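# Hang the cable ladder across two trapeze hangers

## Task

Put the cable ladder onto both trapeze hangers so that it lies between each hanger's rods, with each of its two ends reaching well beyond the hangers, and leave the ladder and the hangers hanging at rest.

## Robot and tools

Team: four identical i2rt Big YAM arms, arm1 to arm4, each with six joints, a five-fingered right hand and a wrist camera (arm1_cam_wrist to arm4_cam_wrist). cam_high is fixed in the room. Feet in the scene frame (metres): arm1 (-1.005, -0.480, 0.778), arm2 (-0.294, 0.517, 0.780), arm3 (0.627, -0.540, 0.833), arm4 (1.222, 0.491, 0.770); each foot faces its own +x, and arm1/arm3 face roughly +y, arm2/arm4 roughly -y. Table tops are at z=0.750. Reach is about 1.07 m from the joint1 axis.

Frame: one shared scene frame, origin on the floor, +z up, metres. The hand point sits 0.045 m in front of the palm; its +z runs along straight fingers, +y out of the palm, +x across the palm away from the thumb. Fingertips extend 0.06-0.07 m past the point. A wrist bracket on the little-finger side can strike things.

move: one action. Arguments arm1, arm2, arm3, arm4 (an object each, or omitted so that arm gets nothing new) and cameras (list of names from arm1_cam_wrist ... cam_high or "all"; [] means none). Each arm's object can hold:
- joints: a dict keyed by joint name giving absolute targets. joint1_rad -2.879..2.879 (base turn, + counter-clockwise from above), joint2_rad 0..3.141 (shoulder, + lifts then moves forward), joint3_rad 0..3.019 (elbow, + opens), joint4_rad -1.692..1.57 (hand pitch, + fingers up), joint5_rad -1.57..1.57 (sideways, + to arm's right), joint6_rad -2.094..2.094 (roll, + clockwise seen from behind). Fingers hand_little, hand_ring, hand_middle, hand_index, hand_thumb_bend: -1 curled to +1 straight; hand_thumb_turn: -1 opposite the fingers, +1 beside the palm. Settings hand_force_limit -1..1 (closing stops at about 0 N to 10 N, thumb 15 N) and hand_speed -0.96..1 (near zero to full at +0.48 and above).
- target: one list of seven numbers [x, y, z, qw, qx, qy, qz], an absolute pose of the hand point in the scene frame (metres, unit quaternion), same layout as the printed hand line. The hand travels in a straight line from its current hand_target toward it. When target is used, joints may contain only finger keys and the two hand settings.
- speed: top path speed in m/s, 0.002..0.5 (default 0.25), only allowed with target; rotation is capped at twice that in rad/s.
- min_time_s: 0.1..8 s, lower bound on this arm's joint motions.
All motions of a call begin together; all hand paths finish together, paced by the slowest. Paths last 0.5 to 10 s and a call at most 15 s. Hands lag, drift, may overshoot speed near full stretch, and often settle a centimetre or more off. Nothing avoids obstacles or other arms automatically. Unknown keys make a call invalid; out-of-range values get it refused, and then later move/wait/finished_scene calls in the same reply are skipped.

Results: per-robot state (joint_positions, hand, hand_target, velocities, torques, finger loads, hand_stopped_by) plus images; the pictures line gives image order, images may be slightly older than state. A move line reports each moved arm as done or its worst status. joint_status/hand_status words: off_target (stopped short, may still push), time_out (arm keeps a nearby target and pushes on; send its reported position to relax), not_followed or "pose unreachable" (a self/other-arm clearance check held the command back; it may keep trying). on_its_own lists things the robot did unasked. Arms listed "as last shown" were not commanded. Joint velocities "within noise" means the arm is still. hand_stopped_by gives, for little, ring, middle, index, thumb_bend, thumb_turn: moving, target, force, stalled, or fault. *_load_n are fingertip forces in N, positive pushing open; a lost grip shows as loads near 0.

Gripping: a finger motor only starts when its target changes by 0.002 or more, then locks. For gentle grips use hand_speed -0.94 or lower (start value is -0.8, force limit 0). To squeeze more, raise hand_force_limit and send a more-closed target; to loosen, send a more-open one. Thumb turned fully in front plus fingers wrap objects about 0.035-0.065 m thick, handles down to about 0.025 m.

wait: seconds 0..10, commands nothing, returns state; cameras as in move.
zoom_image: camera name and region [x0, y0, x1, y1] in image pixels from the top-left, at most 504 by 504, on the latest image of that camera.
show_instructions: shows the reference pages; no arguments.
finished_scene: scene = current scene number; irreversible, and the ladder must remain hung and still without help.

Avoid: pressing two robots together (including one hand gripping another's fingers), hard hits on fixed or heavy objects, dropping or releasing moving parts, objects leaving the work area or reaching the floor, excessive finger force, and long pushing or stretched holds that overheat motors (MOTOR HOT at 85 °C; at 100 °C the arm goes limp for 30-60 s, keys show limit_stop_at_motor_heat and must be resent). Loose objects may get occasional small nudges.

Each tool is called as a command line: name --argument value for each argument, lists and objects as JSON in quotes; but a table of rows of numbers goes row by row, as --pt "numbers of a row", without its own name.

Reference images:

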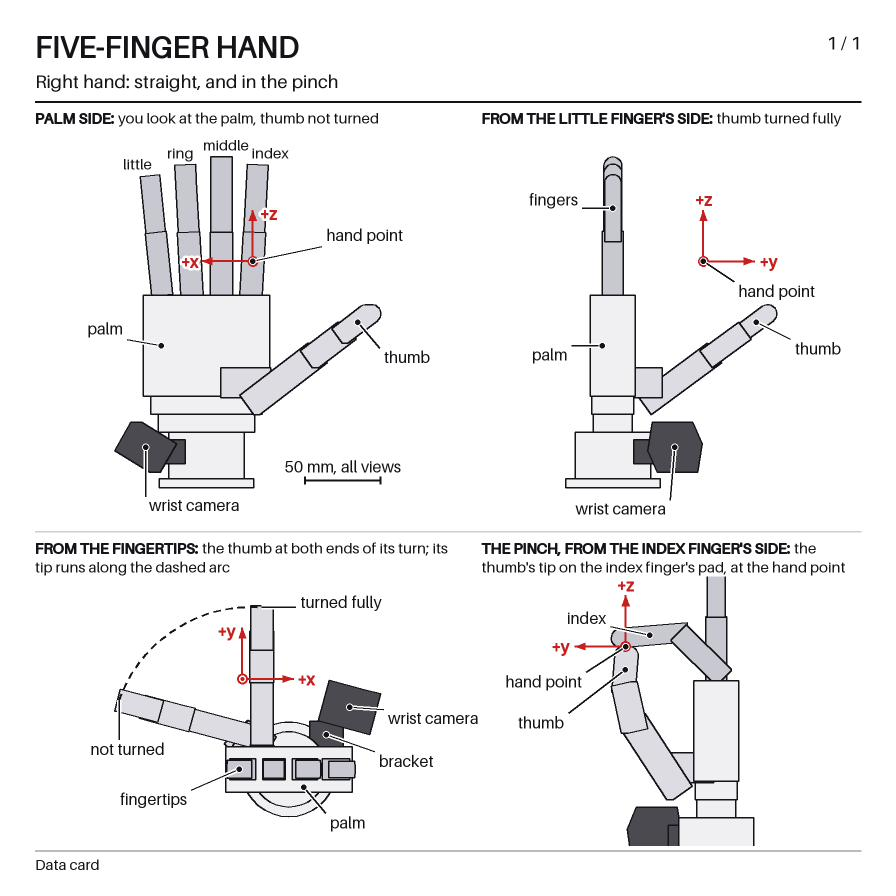

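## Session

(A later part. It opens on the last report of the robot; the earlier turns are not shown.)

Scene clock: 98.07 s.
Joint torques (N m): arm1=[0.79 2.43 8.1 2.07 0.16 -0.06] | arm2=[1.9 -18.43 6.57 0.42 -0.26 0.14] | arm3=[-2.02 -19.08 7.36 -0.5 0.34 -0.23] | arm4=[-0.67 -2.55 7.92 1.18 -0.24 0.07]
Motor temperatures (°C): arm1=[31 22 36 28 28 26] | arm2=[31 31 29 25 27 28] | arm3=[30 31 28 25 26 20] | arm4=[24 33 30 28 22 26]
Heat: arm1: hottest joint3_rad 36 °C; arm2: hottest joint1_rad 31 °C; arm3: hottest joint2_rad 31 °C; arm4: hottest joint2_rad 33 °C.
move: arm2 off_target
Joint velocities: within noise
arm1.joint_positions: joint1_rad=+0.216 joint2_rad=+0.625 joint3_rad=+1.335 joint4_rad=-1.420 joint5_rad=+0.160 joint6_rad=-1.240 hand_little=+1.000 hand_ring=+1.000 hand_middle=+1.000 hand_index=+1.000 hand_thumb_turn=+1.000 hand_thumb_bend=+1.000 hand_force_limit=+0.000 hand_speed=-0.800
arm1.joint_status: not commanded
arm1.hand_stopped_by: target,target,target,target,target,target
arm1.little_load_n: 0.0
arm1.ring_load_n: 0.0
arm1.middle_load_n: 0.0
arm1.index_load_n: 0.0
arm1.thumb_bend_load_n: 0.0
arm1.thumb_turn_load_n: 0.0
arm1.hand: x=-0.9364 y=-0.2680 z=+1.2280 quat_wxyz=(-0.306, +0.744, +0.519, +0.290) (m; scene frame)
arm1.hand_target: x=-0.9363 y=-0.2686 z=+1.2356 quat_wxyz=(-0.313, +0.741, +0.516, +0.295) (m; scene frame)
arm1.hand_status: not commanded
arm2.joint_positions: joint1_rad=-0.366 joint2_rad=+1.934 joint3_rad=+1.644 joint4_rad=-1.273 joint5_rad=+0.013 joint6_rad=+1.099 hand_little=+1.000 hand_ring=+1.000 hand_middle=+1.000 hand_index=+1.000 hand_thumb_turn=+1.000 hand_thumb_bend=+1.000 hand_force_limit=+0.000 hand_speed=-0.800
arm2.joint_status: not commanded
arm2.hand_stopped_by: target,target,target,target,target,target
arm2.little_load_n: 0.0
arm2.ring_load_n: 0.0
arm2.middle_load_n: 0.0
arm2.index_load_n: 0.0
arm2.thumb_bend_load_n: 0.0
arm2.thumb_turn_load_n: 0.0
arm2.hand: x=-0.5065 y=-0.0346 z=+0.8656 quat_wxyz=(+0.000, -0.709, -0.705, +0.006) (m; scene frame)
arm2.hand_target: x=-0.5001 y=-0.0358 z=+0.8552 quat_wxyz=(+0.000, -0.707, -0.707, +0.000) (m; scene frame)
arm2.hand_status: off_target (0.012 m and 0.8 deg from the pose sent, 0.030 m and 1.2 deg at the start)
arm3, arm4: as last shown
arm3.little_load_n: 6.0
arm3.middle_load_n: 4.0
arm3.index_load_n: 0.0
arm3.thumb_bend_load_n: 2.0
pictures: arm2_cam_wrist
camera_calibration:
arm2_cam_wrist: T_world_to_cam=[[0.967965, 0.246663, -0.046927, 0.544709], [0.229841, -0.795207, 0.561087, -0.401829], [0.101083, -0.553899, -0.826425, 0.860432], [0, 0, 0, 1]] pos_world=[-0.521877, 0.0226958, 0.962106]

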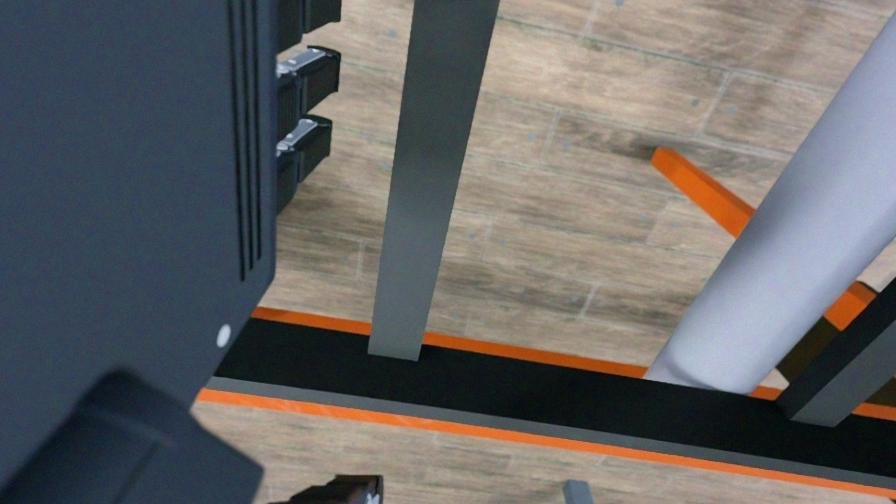

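move --arm4 '{"target": [1.0, 0.36, 1.10, 0.6533, 0.2706, -0.6533, 0.2706], "speed": 0.2}' --cameras '["arm4_cam_wrist"]'

move --arm2 '{"target": [-0.36, -0.036, 0.86, 0, 0.7071, 0.7071, 0], "speed": 0.08}' --arm3 '{"target": [0.735, 0.034, 0.822, 0, 0.7071, -0.7071, 0], "speed": 0.08}' --cameras '["arm2_cam_wrist", "arm3_cam_wrist", "arm4_cam_wrist", "cam_high"]'

Scene clock: 100.97 s.
Joint torques (N m): arm1=[0.79 2.32 8.08 1.96 0.15 -0.04] | arm2=[1.96 -17.67 6.79 0.49 -0.24 0.11] | arm3=[-1.96 -19.14 7.38 -0.49 0.34 -0.22] | arm4=[-0.26 1.14 13.09 1.05 -0.04 0.1]
Motor temperatures (°C): arm1=[31 22 36 28 28 26] | arm2=[31 31 29 25 27 28] | arm3=[30 30 28 25 26 20] | arm4=[24 33 31 28 22 26]
Heat: arm1: hottest joint3_rad 36 °C; arm2: hottest joint1_rad 31 °C; arm3: hottest joint1_rad 30 °C; arm4: hottest joint2_rad 33 °C.
move: arm4 off_target
Joint velocities: within noise
arm1, arm2, arm3: as last shown
arm3.little_load_n: 6.5
arm3.thumb_bend_load_n: 2.5
arm4.joint_positions: joint1_rad=-0.946 joint2_rad=+0.023 joint3_rad=+0.396 joint4_rad=-0.455 joint5_rad=-0.050 joint6_rad=-1.569 hand_little=+1.000 hand_ring=+1.000 hand_middle=+1.000 hand_index=+1.000 hand_thumb_turn=+1.000 hand_thumb_bend=+1.000 hand_force_limit=+0.000 hand_speed=-0.800
arm4.joint_status: not commanded
arm4.hand_stopped_by: target,target,target,target,target,target
arm4.little_load_n: 0.0
arm4.ring_load_n: 0.0
arm4.middle_load_n: 0.0
arm4.index_load_n: 0.0
arm4.thumb_bend_load_n: 0.0
arm4.thumb_turn_load_n: 0.0
arm4.hand: x=+0.9889 y=+0.3486 z=+1.0632 quat_wxyz=(+0.625, +0.280, -0.680, +0.262) (m; scene frame)
arm4.hand_target: x=+0.9950 y=+0.3568 z=+1.0999 quat_wxyz=(+0.648, +0.270, -0.661, +0.267) (m; scene frame)
arm4.hand_status: off_target (0.040 m and 4.7 deg from the pose sent, 0.148 m and 0.9 deg at the start; a joint's target at an end of its range on 31 of 63 steps)
pictures: arm4_cam_wrist
camera_calibration:
arm4_cam_wrist: T_world_to_cam=[[-0.731539, 0.63546, 0.247065, 0.245844], [0.232914, 0.573493, -0.785403, 0.402808], [-0.640782, -0.517008, -0.56754, 1.53117], [0, 0, 0, 1]] pos_world=[1.06717, 0.404395, 1.12463]

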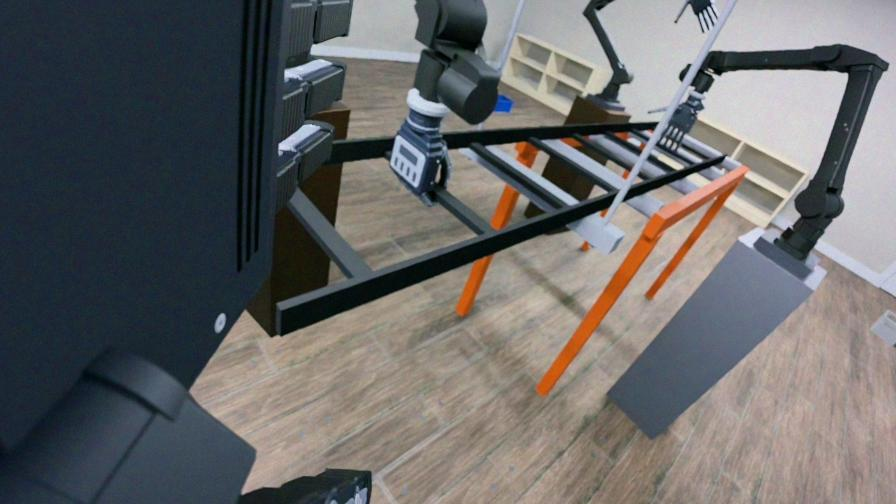

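Scene clock: 103.53 s.
Joint torques (N m): arm1=[0.32 2.49 8.06 1.94 0.17 -0.01] | arm2=[4.42 -19.6 6.37 -0.16 -1.21 0.39] | arm3=[-2.2 -17.44 11.03 -0.59 0.75 -0.1] | arm4=[-0.32 1.32 13.08 1.16 -0.04 0.11]
Motor temperatures (°C): arm1=[31 22 36 28 28 25] | arm2=[31 31 29 25 27 28] | arm3=[30 31 28 25 26 20] | arm4=[24 33 31 28 22 26]
Heat: arm1: hottest joint3_rad 36 °C; arm2: hottest joint1_rad 31 °C; arm3: hottest joint2_rad 31 °C; arm4: hottest joint2_rad 33 °C.
move: arm2 off_target; arm3 off_target
Joint velocities: within noise
arm1, arm4: as last shown
arm1.ring_load_n: 0.5
arm2.joint_positions: joint1_rad=-0.161 joint2_rad=+1.855 joint3_rad=+1.470 joint4_rad=-1.211 joint5_rad=+0.033 joint6_rad=+1.302 hand_little=+1.000 hand_ring=+1.000 hand_middle=+1.000 hand_index=+1.000 hand_thumb_turn=+1.000 hand_thumb_bend=+1.000 hand_force_limit=+0.000 hand_speed=-0.800
arm2.joint_status: not commanded
arm2.hand_stopped_by: target,target,target,target,target,target
arm2.little_load_n: 0.5
arm2.ring_load_n: 0.0
arm2.middle_load_n: 0.0
arm2.index_load_n: 0.0
arm2.thumb_bend_load_n: 0.0
arm2.thumb_turn_load_n: 0.0
arm2.hand: x=-0.3857 y=-0.0326 z=+0.8452 quat_wxyz=(+0.015, -0.708, -0.706, -0.002) (m; scene frame)
arm2.hand_target: x=-0.3605 y=-0.0354 z=+0.8596 quat_wxyz=(+0.000, -0.707, -0.707, -0.001) (m; scene frame)
arm2.hand_status: off_target (0.030 m and 1.8 deg from the pose sent, 0.146 m and 0.8 deg at the start)
arm3.joint_positions: joint1_rad=-0.392 joint2_rad=+1.991 joint3_rad=+1.402 joint4_rad=-1.032 joint5_rad=-0.027 joint6_rad=+1.289 hand_little=-0.155 hand_ring=-0.146 hand_middle=-0.182 hand_index=-0.183 hand_thumb_turn=-1.000 hand_thumb_bend=+0.050 hand_force_limit=-0.400 hand_speed=-0.800
arm3.joint_status: not commanded
arm3.hand_stopped_by: force,force,force,force,force,target
arm3.little_load_n: 8.5
arm3.ring_load_n: 0.5
arm3.middle_load_n: 0.0
arm3.index_load_n: 0.0
arm3.thumb_bend_load_n: 4.5
arm3.thumb_turn_load_n: 1.0
arm3.hand: x=+0.7017 y=+0.0146 z=+0.8050 quat_wxyz=(+0.025, +0.714, -0.700, +0.002) (m; scene frame)
arm3.hand_target: x=+0.7348 y=+0.0320 z=+0.8226 quat_wxyz=(-0.001, +0.707, -0.708, +0.000) (m; scene frame)
arm3.hand_status: off_target (0.042 m and 3.1 deg from the pose sent, 0.130 m and 1.4 deg at the start)
arm4.joint_positions: joint1_rad=-0.946 joint2_rad=+0.023 joint3_rad=+0.397 joint4_rad=-0.455 joint5_rad=-0.050 joint6_rad=-1.569 hand_little=+1.000 hand_ring=+1.000 hand_middle=+1.000 hand_index=+1.000 hand_thumb_turn=+1.000 hand_thumb_bend=+1.000 hand_force_limit=+0.000 hand_speed=-0.800
arm4.hand: x=+0.9889 y=+0.3487 z=+1.0633 quat_wxyz=(+0.625, +0.280, -0.680, +0.262) (m; scene frame)
arm4.hand_target: x=+0.9950 y=+0.3568 z=+1.0998 quat_wxyz=(+0.648, +0.270, -0.661, +0.267) (m; scene frame)
pictures: arm2_cam_wrist, arm3_cam_wrist, arm4_cam_wrist, cam_high
camera_calibration:
arm2_cam_wrist: T_world_to_cam=[[0.966994, 0.250111, -0.0486456, 0.427676], [0.237062, -0.813155, 0.531583, -0.389453], [0.0933982, -0.52557, -0.845608, 0.846625], [0, 0, 0, 1]] pos_world=[-0.400309, 0.0213089, 0.943744]
arm3_cam_wrist: T_world_to_cam=[[-0.946879, -0.320959, 0.0201325, 0.652288], [-0.263445, 0.81006, 0.523831, -0.256302], [-0.184437, 0.490701, -0.851584, 0.925742], [0, 0, 0, 1]] pos_world=[0.720858, -0.0372847, 0.909474]
arm4_cam_wrist: T_world_to_cam=[[-0.731647, 0.635362, 0.246998, 0.246048], [0.233111, 0.573687, -0.785202, 0.402372], [-0.640587, -0.516912, -0.567846, 1.53132], [0, 0, 0, 1]] pos_world=[1.06717, 0.404395, 1.12473]

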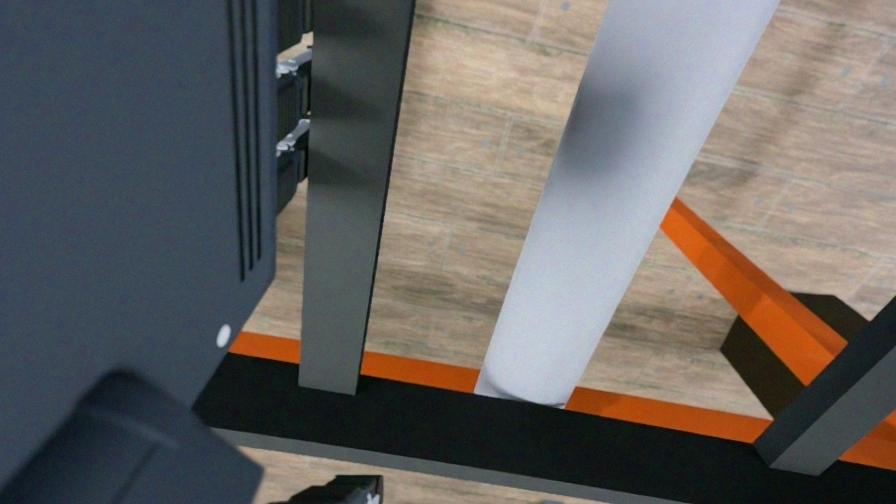

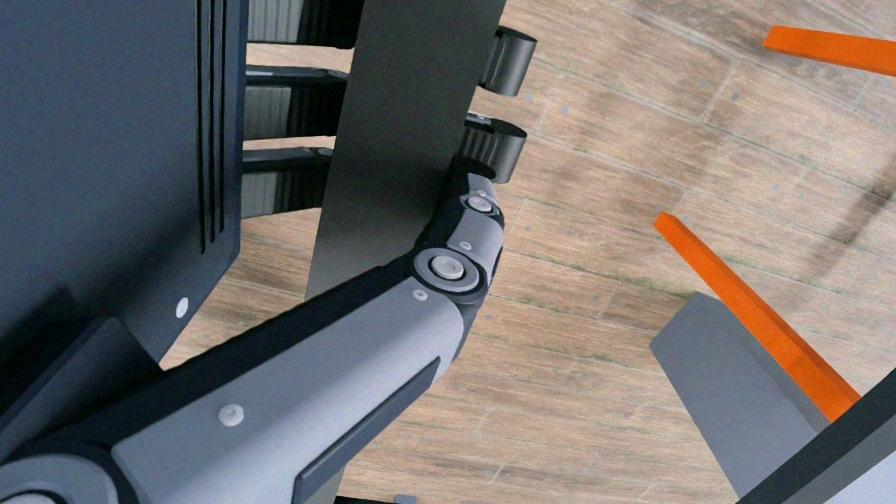

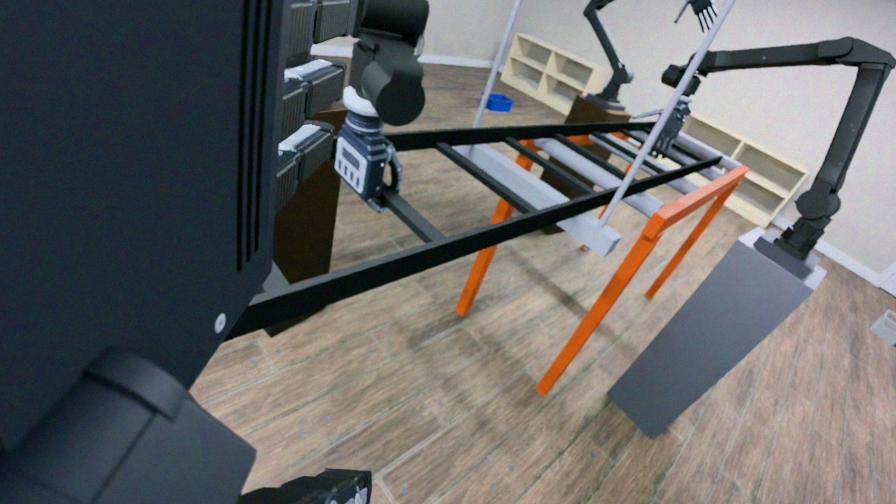

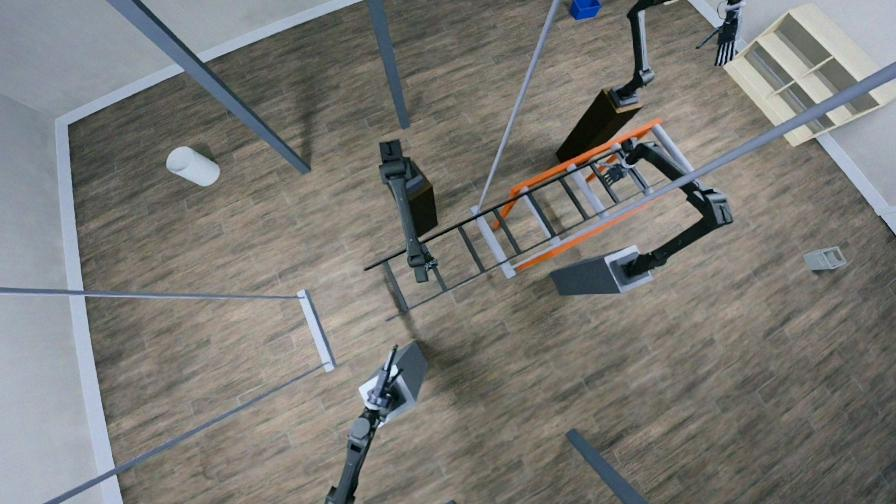

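move --arm2 '{"target": [-0.375, -0.036, 0.885, 0, 0.7071, 0.7071, 0], "speed": 0.08}' --arm3 '{"target": [0.735, 0.055, 0.828, -0.028, 0.7065, -0.7065, -0.028], "speed": 0.08}' --cameras '["arm2_cam_wrist", "arm4_cam_wrist"]'

Scene clock: 105.87 s.
Joint torques (N m): arm1=[0.67 2.37 8.08 1.88 0.15 0] | arm2=[2.73 -19.84 10.17 -1.83 -1.27 0.12] | arm3=[-2.14 -18.2 11.03 1.07 0.33 0.09] | arm4=[-0.09 1.32 13.01 1.14 -0.04 0.11]
Motor temperatures (°C): arm1=[31 22 36 28 28 25] | arm2=[31 32 29 25 27 28] | arm3=[30 31 28 25 26 20] | arm4=[24 33 31 28 22 26]
Heat: arm1: hottest joint3_rad 36 °C; arm2: hottest joint2_rad 32 °C; arm3: hottest joint2_rad 31 °C; arm4: hottest joint2_rad 33 °C.
move: arm2 off_target; arm3 off_target
Joint velocities: within noise
arm1, arm4: as last shown
arm1.ring_load_n: 0.0
arm2.joint_positions: joint1_rad=-0.166 joint2_rad=+1.847 joint3_rad=+1.470 joint4_rad=-1.232 joint5_rad=+0.034 joint6_rad=+1.302 hand_little=+1.000 hand_ring=+1.000 hand_middle=+1.000 hand_index=+1.000 hand_thumb_turn=+1.000 hand_thumb_bend=+1.000 hand_force_limit=+0.000 hand_speed=-0.800
arm2.joint_status: not commanded
arm2.hand_stopped_by: target,target,target,target,target,target
arm2.little_load_n: 0.5
arm2.ring_load_n: 0.0
arm2.middle_load_n: 0.0
arm2.index_load_n: 0.0
arm2.thumb_bend_load_n: -0.5
arm2.thumb_turn_load_n: 0.0
arm2.hand: x=-0.3871 y=-0.0272 z=+0.8494 quat_wxyz=(+0.019, -0.710, -0.704, -0.007) (m; scene frame)
arm2.hand_target: x=-0.3750 y=-0.0352 z=+0.8842 quat_wxyz=(+0.000, -0.707, -0.707, +0.000) (m; scene frame)
arm2.hand_status: off_target (0.039 m and 2.3 deg from the pose sent, 0.041 m and 1.8 deg at the start)
arm3.joint_positions: joint1_rad=-0.392 joint2_rad=+1.991 joint3_rad=+1.402 joint4_rad=-1.008 joint5_rad=-0.039 joint6_rad=+1.272 hand_little=-0.156 hand_ring=-0.146 hand_middle=-0.182 hand_index=-0.183 hand_thumb_turn=-1.000 hand_thumb_bend=+0.050 hand_force_limit=-0.400 hand_speed=-0.800
arm3.joint_status: not commanded
arm3.hand_stopped_by: force,force,force,force,force,target
arm3.little_load_n: 2.0
arm3.ring_load_n: 0.0
arm3.middle_load_n: 1.0
arm3.index_load_n: 0.0
arm3.thumb_bend_load_n: 5.0
arm3.thumb_turn_load_n: -0.5
arm3.hand: x=+0.7005 y=+0.0203 z=+0.8060 quat_wxyz=(+0.018, +0.720, -0.694, -0.009) (m; scene frame)
arm3.hand_target: x=+0.7349 y=+0.0517 z=+0.8301 quat_wxyz=(-0.028, +0.706, -0.707, -0.027) (m; scene frame)
arm3.hand_status: off_target (0.054 m and 6.0 deg from the pose sent, 0.057 m and 7.1 deg at the start)
pictures: arm2_cam_wrist, arm4_cam_wrist
camera_calibration:
arm2_cam_wrist: T_world_to_cam=[[0.968214, 0.246341, -0.0433228, 0.423622], [0.232181, -0.820764, 0.521956, -0.380844], [0.0930214, -0.515424, -0.851872, 0.858685], [0, 0, 0, 1]] pos_world=[-0.401608, 0.0256481, 0.948626]
arm4_cam_wrist: T_world_to_cam=[[-0.731647, 0.635362, 0.246998, 0.246048], [0.233111, 0.573687, -0.785202, 0.402372], [-0.640587, -0.516912, -0.567846, 1.53132], [0, 0, 0, 1]] pos_world=[1.06717, 0.404395, 1.12473]

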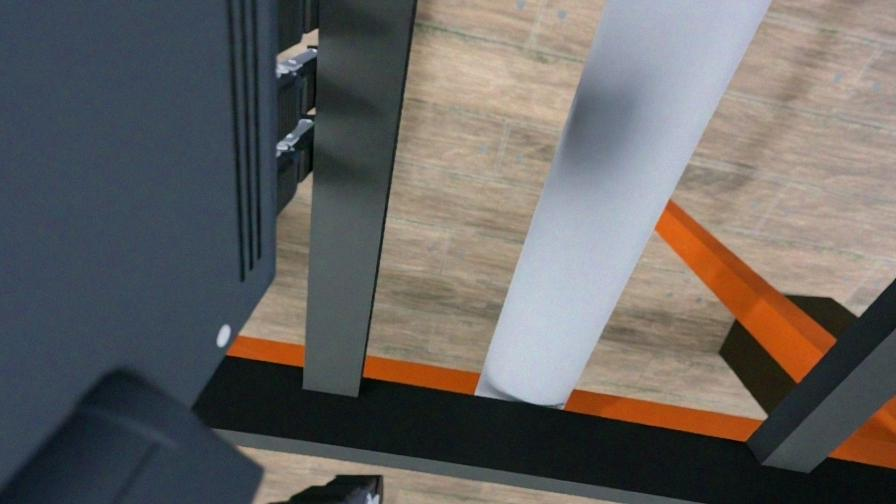

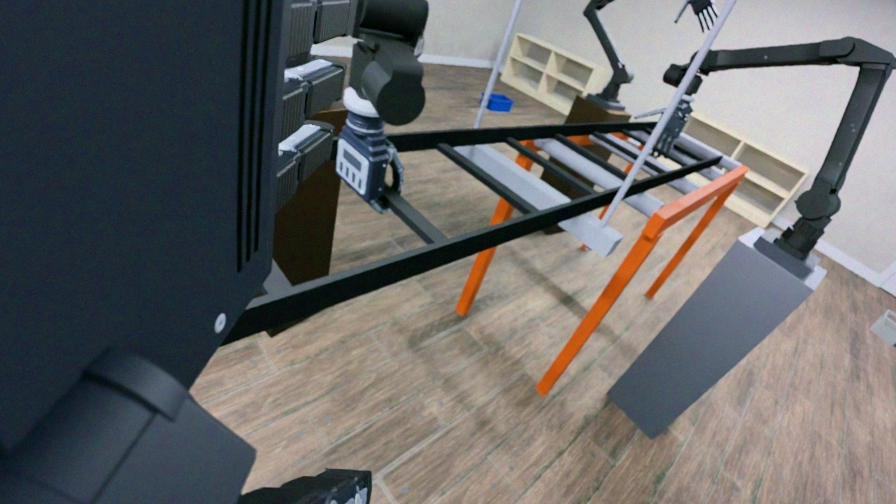

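move --arm2 '{"target": [-0.17, -0.036, 0.885, 0, 0.7071, 0.7071, 0], "speed": 0.1}' --arm3 '{"target": [0.925, 0.06, 0.832, -0.028, 0.7065, -0.7065, -0.028], "speed": 0.1}' --cameras '["arm2_cam_wrist", "arm3_cam_wrist", "arm4_cam_wrist", "cam_high"]'

Scene clock: 109.20 s.
Joint torques (N m): arm1=[0.79 2.43 8.03 1.88 0.15 -0.01] | arm2=[5.13 -16.21 8.8 -0.06 -1.76 0.33] | arm3=[-1.61 -20.66 12.79 0.23 0.27 0.07] | arm4=[-0.26 1.38 13.01 1.11 -0.04 0.11]
Motor temperatures (°C): arm1=[31 22 36 28 28 25] | arm2=[31 32 29 25 27 28] | arm3=[30 31 28 25 26 20] | arm4=[24 33 31 28 22 25]
Heat: arm1: hottest joint3_rad 36 °C; arm2: hottest joint2_rad 32 °C; arm3: hottest joint2_rad 31 °C; arm4: hottest joint2_rad 33 °C.
move: arm2 off_target; arm3 off_target
Joint velocities: within noise
arm1, arm4: as last shown
arm2.joint_positions: joint1_rad=+0.191 joint2_rad=+1.781 joint3_rad=+1.440 joint4_rad=-1.264 joint5_rad=+0.043 joint6_rad=+1.664 hand_little=+1.000 hand_ring=+1.000 hand_middle=+1.000 hand_index=+1.000 hand_thumb_turn=+1.000 hand_thumb_bend=+1.000 hand_force_limit=+0.000 hand_speed=-0.800
arm2.joint_status: not commanded
arm2.hand_stopped_by: target,target,target,target,target,target
arm2.little_load_n: 0.0
arm2.ring_load_n: 1.0
arm2.middle_load_n: 0.0
arm2.index_load_n: 0.0
arm2.thumb_bend_load_n: 0.0
arm2.thumb_turn_load_n: 0.0
arm2.hand: x=-0.2017 y=-0.0310 z=+0.8728 quat_wxyz=(+0.022, -0.711, -0.702, +0.006) (m; scene frame)
arm2.hand_target: x=-0.1707 y=-0.0347 z=+0.8851 quat_wxyz=(+0.000, -0.707, -0.707, -0.001) (m; scene frame)
arm2.hand_status: off_target (0.034 m and 2.7 deg from the pose sent, 0.220 m and 2.3 deg at the start)
arm3.joint_positions: joint1_rad=-0.671 joint2_rad=+2.188 joint3_rad=+1.748 joint4_rad=-1.149 joint5_rad=-0.056 joint6_rad=+1.000 hand_little=-0.156 hand_ring=-0.146 hand_middle=-0.182 hand_index=-0.182 hand_thumb_turn=-1.000 hand_thumb_bend=+0.050 hand_force_limit=-0.400 hand_speed=-0.800
arm3.joint_status: not commanded
arm3.hand_stopped_by: force,force,force,force,force,target
arm3.little_load_n: 0.0
arm3.ring_load_n: 0.5
arm3.middle_load_n: 0.5
arm3.index_load_n: 3.5
arm3.thumb_bend_load_n: 4.0
arm3.thumb_turn_load_n: 1.0
arm3.hand: x=+0.8850 y=+0.0401 z=+0.8104 quat_wxyz=(+0.012, +0.717, -0.696, -0.024) (m; scene frame)
arm3.hand_target: x=+0.9238 y=+0.0570 z=+0.8333 quat_wxyz=(-0.028, +0.706, -0.707, -0.027) (m; scene frame)
arm3.hand_status: off_target (0.050 m and 4.9 deg from the pose sent, 0.229 m and 6.0 deg at the start)
pictures: arm2_cam_wrist, arm3_cam_wrist, arm4_cam_wrist, cam_high
camera_calibration:
arm2_cam_wrist: T_world_to_cam=[[0.968104, 0.240841, -0.0690629, 0.268364], [0.240259, -0.814208, 0.528527, -0.443174], [0.0710594, -0.528263, -0.846102, 0.84951], [0, 0, 0, 1]] pos_world=[-0.213693, 0.0232961, 0.971536]
arm3_cam_wrist: T_world_to_cam=[[-0.943418, -0.331031, 0.0195125, 0.831786], [-0.260791, 0.777011, 0.572924, -0.27232], [-0.204817, 0.535418, -0.819376, 0.941701], [0, 0, 0, 1]] pos_world=[0.90658, -0.0172619, 0.911395]
arm4_cam_wrist: T_world_to_cam=[[-0.731647, 0.635362, 0.246998, 0.246048], [0.233111, 0.573687, -0.785202, 0.402372], [-0.640587, -0.516912, -0.567846, 1.53132], [0, 0, 0, 1]] pos_world=[1.06717, 0.404395, 1.12473]

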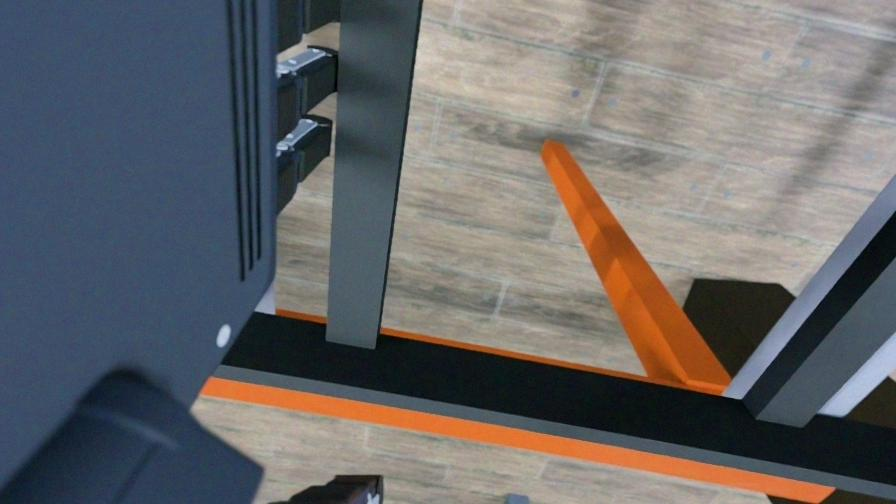

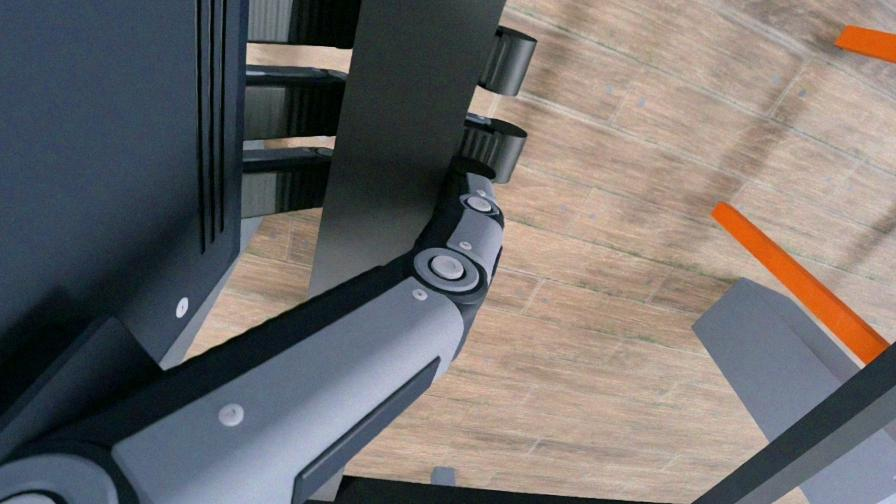

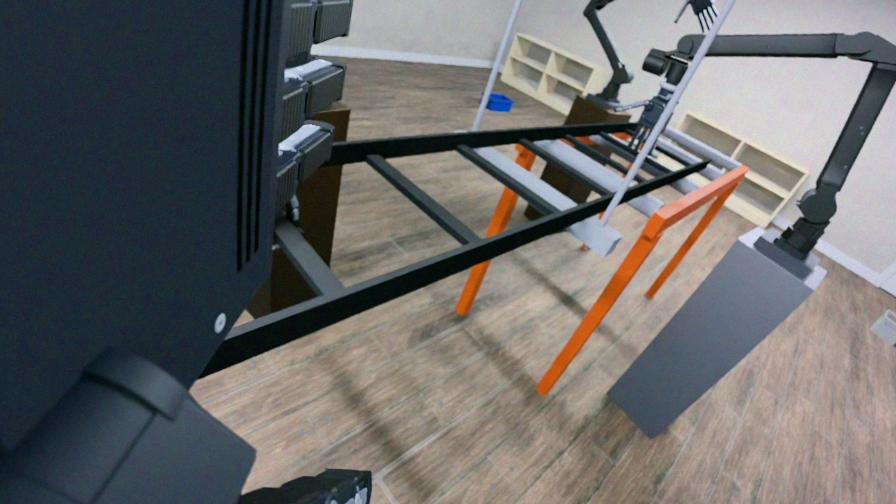

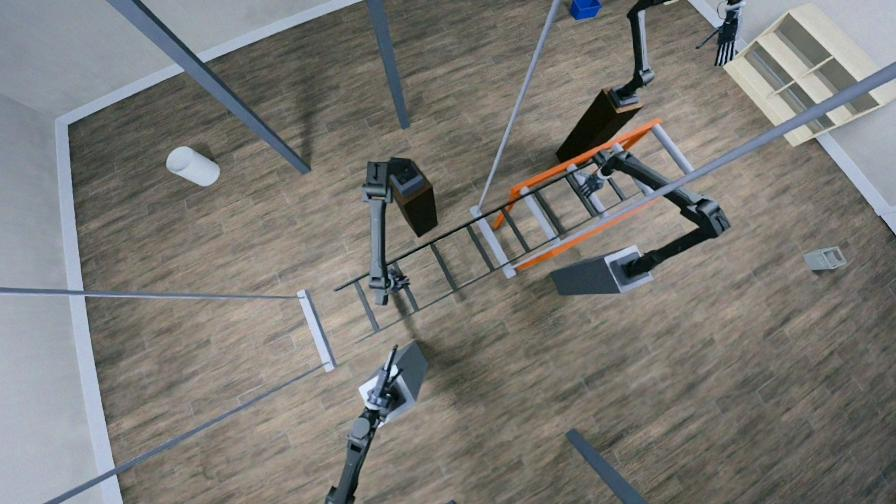

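zoom_image --camera "cam_high" --region '[280, 200, 520, 390]'

Scaled by 2.100 from the camera's 896x504 image, which has a finer 1280x720 frame.

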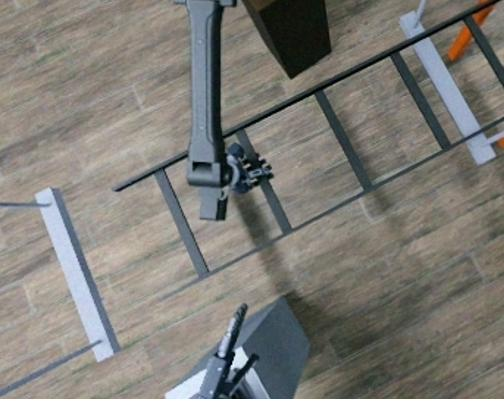

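move --arm4 '{"target": [1.12, 0.28, 1.02, 0.2706, 0.6533, -0.2706, 0.6533], "speed": 0.25}' --cameras '["arm4_cam_wrist"]'

Scene clock: 117.27 s.
Joint torques (N m): arm1=[0.97 2.2 8.12 1.87 0.14 -0.03] | arm2=[4.66 -16.21 8.83 -0.05 -1.76 0.36] | arm3=[-1.67 -20.72 12.78 0.21 0.27 0.07] | arm4=[1.08 2.02 7.32 0.5 -0.62 -0.01]
Motor temperatures (°C): arm1=[31 22 36 28 28 25] | arm2=[31 32 29 25 27 28] | arm3=[30 31 30 25 26 20] | arm4=[24 33 31 27 22 25]
Heat: arm1: hottest joint3_rad 36 °C; arm2: hottest joint2_rad 32 °C; arm3: hottest joint2_rad 31 °C; arm4: hottest joint2_rad 33 °C.
move: arm4 off_target
Joint velocities: within noise
arm1, arm2, arm3: as last shown
arm3.ring_load_n: 0.0
arm3.middle_load_n: 1.0
arm4.joint_positions: joint1_rad=-1.515 joint2_rad=+0.025 joint3_rad=+0.304 joint4_rad=-0.632 joint5_rad=-1.574 joint6_rad=-1.904 hand_little=+1.000 hand_ring=+1.000 hand_middle=+1.000 hand_index=+1.000 hand_thumb_turn=+1.000 hand_thumb_bend=+1.000 hand_force_limit=+0.000 hand_speed=-0.800
arm4.joint_status: not commanded
arm4.hand_stopped_by: target,target,target,target,target,target
arm4.little_load_n: 0.0
arm4.ring_load_n: 0.0
arm4.middle_load_n: 0.0
arm4.index_load_n: 0.0
arm4.thumb_bend_load_n: 0.0
arm4.thumb_turn_load_n: 0.0
arm4.hand: x=+1.1153 y=+0.2765 z=+1.0254 quat_wxyz=(+0.451, +0.536, -0.461, +0.546) (m; scene frame)
arm4.hand_target: x=+1.1194 y=+0.2758 z=+1.0201 quat_wxyz=(+0.449, +0.539, -0.456, +0.547) (m; scene frame)
arm4.hand_status: off_target (0.008 m and 35.3 deg from the pose sent, 0.154 m and 90.0 deg at the start; pose on its path clipped on 87 of 152 steps; a joint's target at an end of its range on 142 of 152 steps)
pictures: arm4_cam_wrist
camera_calibration:
arm4_cam_wrist: T_world_to_cam=[[-0.948264, -0.209688, 0.238383, 0.877755], [-0.310671, 0.458163, -0.832809, 1.0718], [0.0654116, -0.863781, -0.499603, 0.791981], [0, 0, 0, 1]] pos_world=[1.11352, 0.377094, 1.07904]

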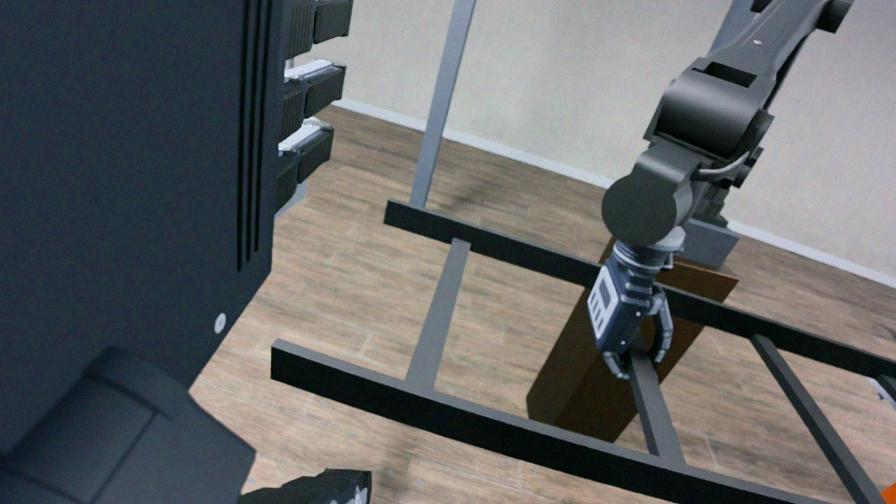

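move --arm4 '{"target": [1.20, 0.27, 1.06, 0.451, 0.536, -0.461, 0.546], "speed": 0.15}' --cameras '["arm4_cam_wrist"]'

Scene clock: 119.57 s.
Joint torques (N m): arm1=[0.79 2.14 8.1 2.03 0.15 -0.02] | arm2=[4.31 -16.38 8.76 0.09 -1.77 0.31] | arm3=[-1.73 -20.6 12.82 0.2 0.27 0.06] | arm4=[1.03 2.2 12.01 0.59 -0.56 0]
Motor temperatures (°C): arm1=[31 22 36 28 28 25] | arm2=[31 32 29 25 27 28] | arm3=[30 31 30 25 26 20] | arm4=[24 33 31 27 22 25]
Heat: arm1: hottest joint3_rad 36 °C; arm2: hottest joint2_rad 32 °C; arm3: hottest joint2_rad 31 °C; arm4: hottest joint2_rad 33 °C.
move: arm4 off_target
Joint velocities: within noise
arm1, arm2, arm3: as last shown
arm3.middle_load_n: 0.5
arm4.joint_positions: joint1_rad=-1.206 joint2_rad=+0.024 joint3_rad=+0.432 joint4_rad=-1.047 joint5_rad=-1.455 joint6_rad=-2.074 hand_little=+1.000 hand_ring=+1.000 hand_middle=+1.000 hand_index=+1.000 hand_thumb_turn=+1.000 hand_thumb_bend=+1.000 hand_force_limit=+0.000 hand_speed=-0.800
arm4.joint_status: not commanded
arm4.hand_stopped_by: target,target,target,target,target,target
arm4.little_load_n: 0.0
arm4.ring_load_n: 0.0
arm4.middle_load_n: 0.0
arm4.index_load_n: 0.5
arm4.thumb_bend_load_n: 0.0
arm4.thumb_turn_load_n: 0.0
arm4.hand: x=+1.1923 y=+0.2684 z=+1.0327 quat_wxyz=(+0.344, +0.578, -0.448, +0.589) (m; scene frame)
arm4.hand_target: x=+1.1994 y=+0.2714 z=+1.0593 quat_wxyz=(+0.365, +0.592, -0.427, +0.578) (m; scene frame)
arm4.hand_status: off_target (0.028 m and 14.2 deg from the pose sent, 0.092 m and 0.0 deg at the start; a joint's target at an end of its range on 45 of 45 steps)
pictures: arm4_cam_wrist
camera_calibration:
arm4_cam_wrist: T_world_to_cam=[[-0.898626, -0.420661, 0.124565, 1.06235], [-0.334136, 0.472252, -0.815678, 1.11202], [0.284298, -0.774611, -0.564936, 0.566192], [0, 0, 0, 1]] pos_world=[1.16526, 0.360317, 1.09458]

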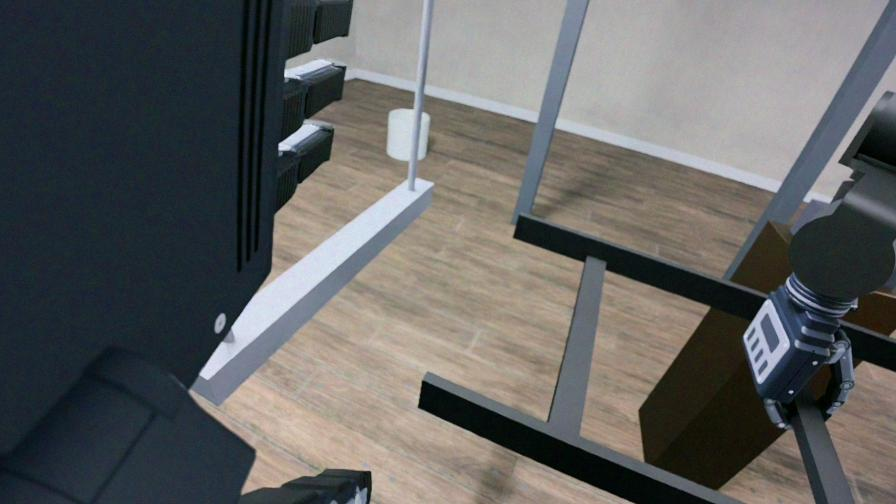

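move --arm2 '{"target": [-0.10, -0.036, 0.88, 0, 0.7071, 0.7071, 0], "speed": 0.1}' --arm3 '{"target": [1.0, 0.045, 0.875, -0.028, 0.7065, -0.7065, -0.028], "speed": 0.1}' --cameras '["arm2_cam_wrist", "arm3_cam_wrist", "arm4_cam_wrist", "cam_high"]'

Scene clock: 122.53 s.
Joint torques (N m): arm1=[1.08 2.49 8.18 1.94 0.16 -0.02] | arm2=[3.66 -13.45 11.32 0.01 -1.64 0.32] | arm3=[-1.38 -25.88 14.94 -0.64 -0.06 -0.02] | arm4=[0.85 2.43 12.01 0.46 -0.56 -0.01]
Motor temperatures (°C): arm1=[31 22 36 28 27 25] | arm2=[31 32 29 25 27 28] | arm3=[30 31 31 25 26 20] | arm4=[24 33 31 27 22 25]
Heat: arm1: hottest joint3_rad 36 °C; arm2: hottest joint2_rad 32 °C; arm3: hottest joint2_rad 31 °C; arm4: hottest joint2_rad 33 °C.
move: arm2 off_target; arm3 off_target
Joint velocities: within noise
arm1, arm4: as last shown
arm2.joint_positions: joint1_rad=+0.327 joint2_rad=+1.782 joint3_rad=+1.442 joint4_rad=-1.263 joint5_rad=+0.038 joint6_rad=+1.796 hand_little=+1.000 hand_ring=+1.000 hand_middle=+1.000 hand_index=+1.000 hand_thumb_turn=+1.000 hand_thumb_bend=+1.000 hand_force_limit=+0.000 hand_speed=-0.800
arm2.joint_status: not commanded
arm2.hand_stopped_by: target,target,target,target,target,target
arm2.little_load_n: 0.0
arm2.ring_load_n: 0.5
arm2.middle_load_n: 0.0
arm2.index_load_n: -0.5
arm2.thumb_bend_load_n: -0.5
arm2.thumb_turn_load_n: 0.0
arm2.hand: x=-0.1308 y=-0.0224 z=+0.8737 quat_wxyz=(+0.019, -0.710, -0.704, +0.008) (m; scene frame)
arm2.hand_target: x=-0.1005 y=-0.0342 z=+0.8803 quat_wxyz=(+0.000, -0.707, -0.707, +0.000) (m; scene frame)
arm2.hand_status: off_target (0.034 m and 2.4 deg from the pose sent, 0.102 m and 2.7 deg at the start)
arm3.joint_positions: joint1_rad=-0.777 joint2_rad=+2.280 joint3_rad=+1.920 joint4_rad=-1.286 joint5_rad=-0.052 joint6_rad=+0.906 hand_little=-0.156 hand_ring=-0.146 hand_middle=-0.182 hand_index=-0.183 hand_thumb_turn=-1.000 hand_thumb_bend=+0.050 hand_force_limit=-0.400 hand_speed=-0.800
arm3.joint_status: not commanded
arm3.hand_stopped_by: force,force,force,force,force,target
arm3.little_load_n: 8.0
arm3.ring_load_n: 0.0
arm3.middle_load_n: 6.0
arm3.index_load_n: 0.0
arm3.thumb_bend_load_n: 5.5
arm3.thumb_turn_load_n: -0.5
arm3.hand: x=+0.9545 y=+0.0198 z=+0.8134 quat_wxyz=(+0.037, +0.712, -0.701, -0.020) (m; scene frame)
arm3.hand_target: x=+0.9963 y=+0.0396 z=+0.8765 quat_wxyz=(-0.029, +0.706, -0.707, -0.027) (m; scene frame)
arm3.hand_status: off_target (0.081 m and 7.6 deg from the pose sent, 0.132 m and 4.8 deg at the start)
arm4.middle_load_n: -0.5
arm4.index_load_n: -0.5
arm4.hand: x=+1.1923 y=+0.2684 z=+1.0326 quat_wxyz=(+0.344, +0.577, -0.449, +0.589) (m; scene frame)
arm4.hand_target: x=+1.1995 y=+0.2715 z=+1.0593 quat_wxyz=(+0.365, +0.592, -0.427, +0.578) (m; scene frame)
pictures: arm2_cam_wrist, arm3_cam_wrist, arm4_cam_wrist, cam_high
camera_calibration:
arm2_cam_wrist: T_world_to_cam=[[0.967298, 0.244004, -0.06925, 0.197769], [0.242486, -0.80955, 0.53463, -0.45862], [0.0743907, -0.533939, -0.842244, 0.846739], [0, 0, 0, 1]] pos_world=[-0.143082, 0.0325744, 0.972048]
arm3_cam_wrist: T_world_to_cam=[[-0.946241, -0.317495, 0.061843, 0.858668], [-0.23426, 0.804489, 0.54582, -0.243932], [-0.223047, 0.50199, -0.835617, 1.00056], [0, 0, 0, 1]] pos_world=[0.978536, -0.0334089, 0.916126]
arm4_cam_wrist: T_world_to_cam=[[-0.898682, -0.420749, 0.12386, 1.06324], [-0.333648, 0.472508, -0.81573, 1.11133], [0.284692, -0.774407, -0.565017, 0.565692], [0, 0, 0, 1]] pos_world=[1.16526, 0.360317, 1.09448]

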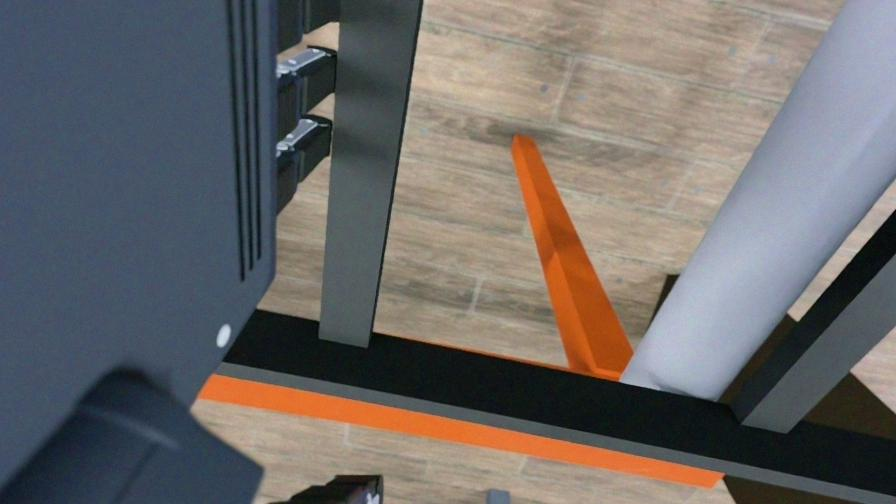

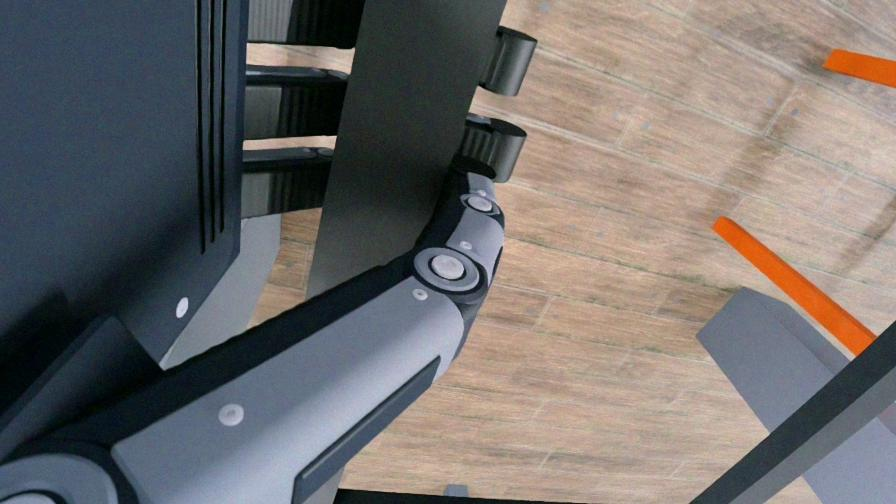

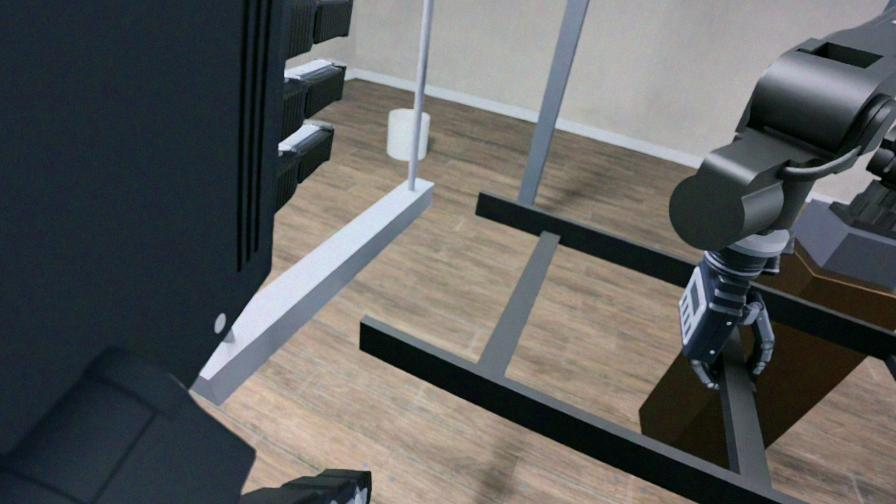

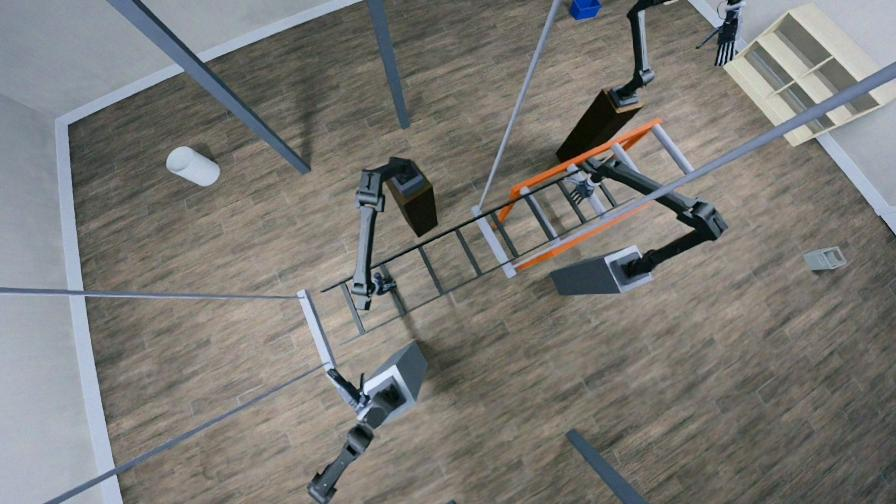

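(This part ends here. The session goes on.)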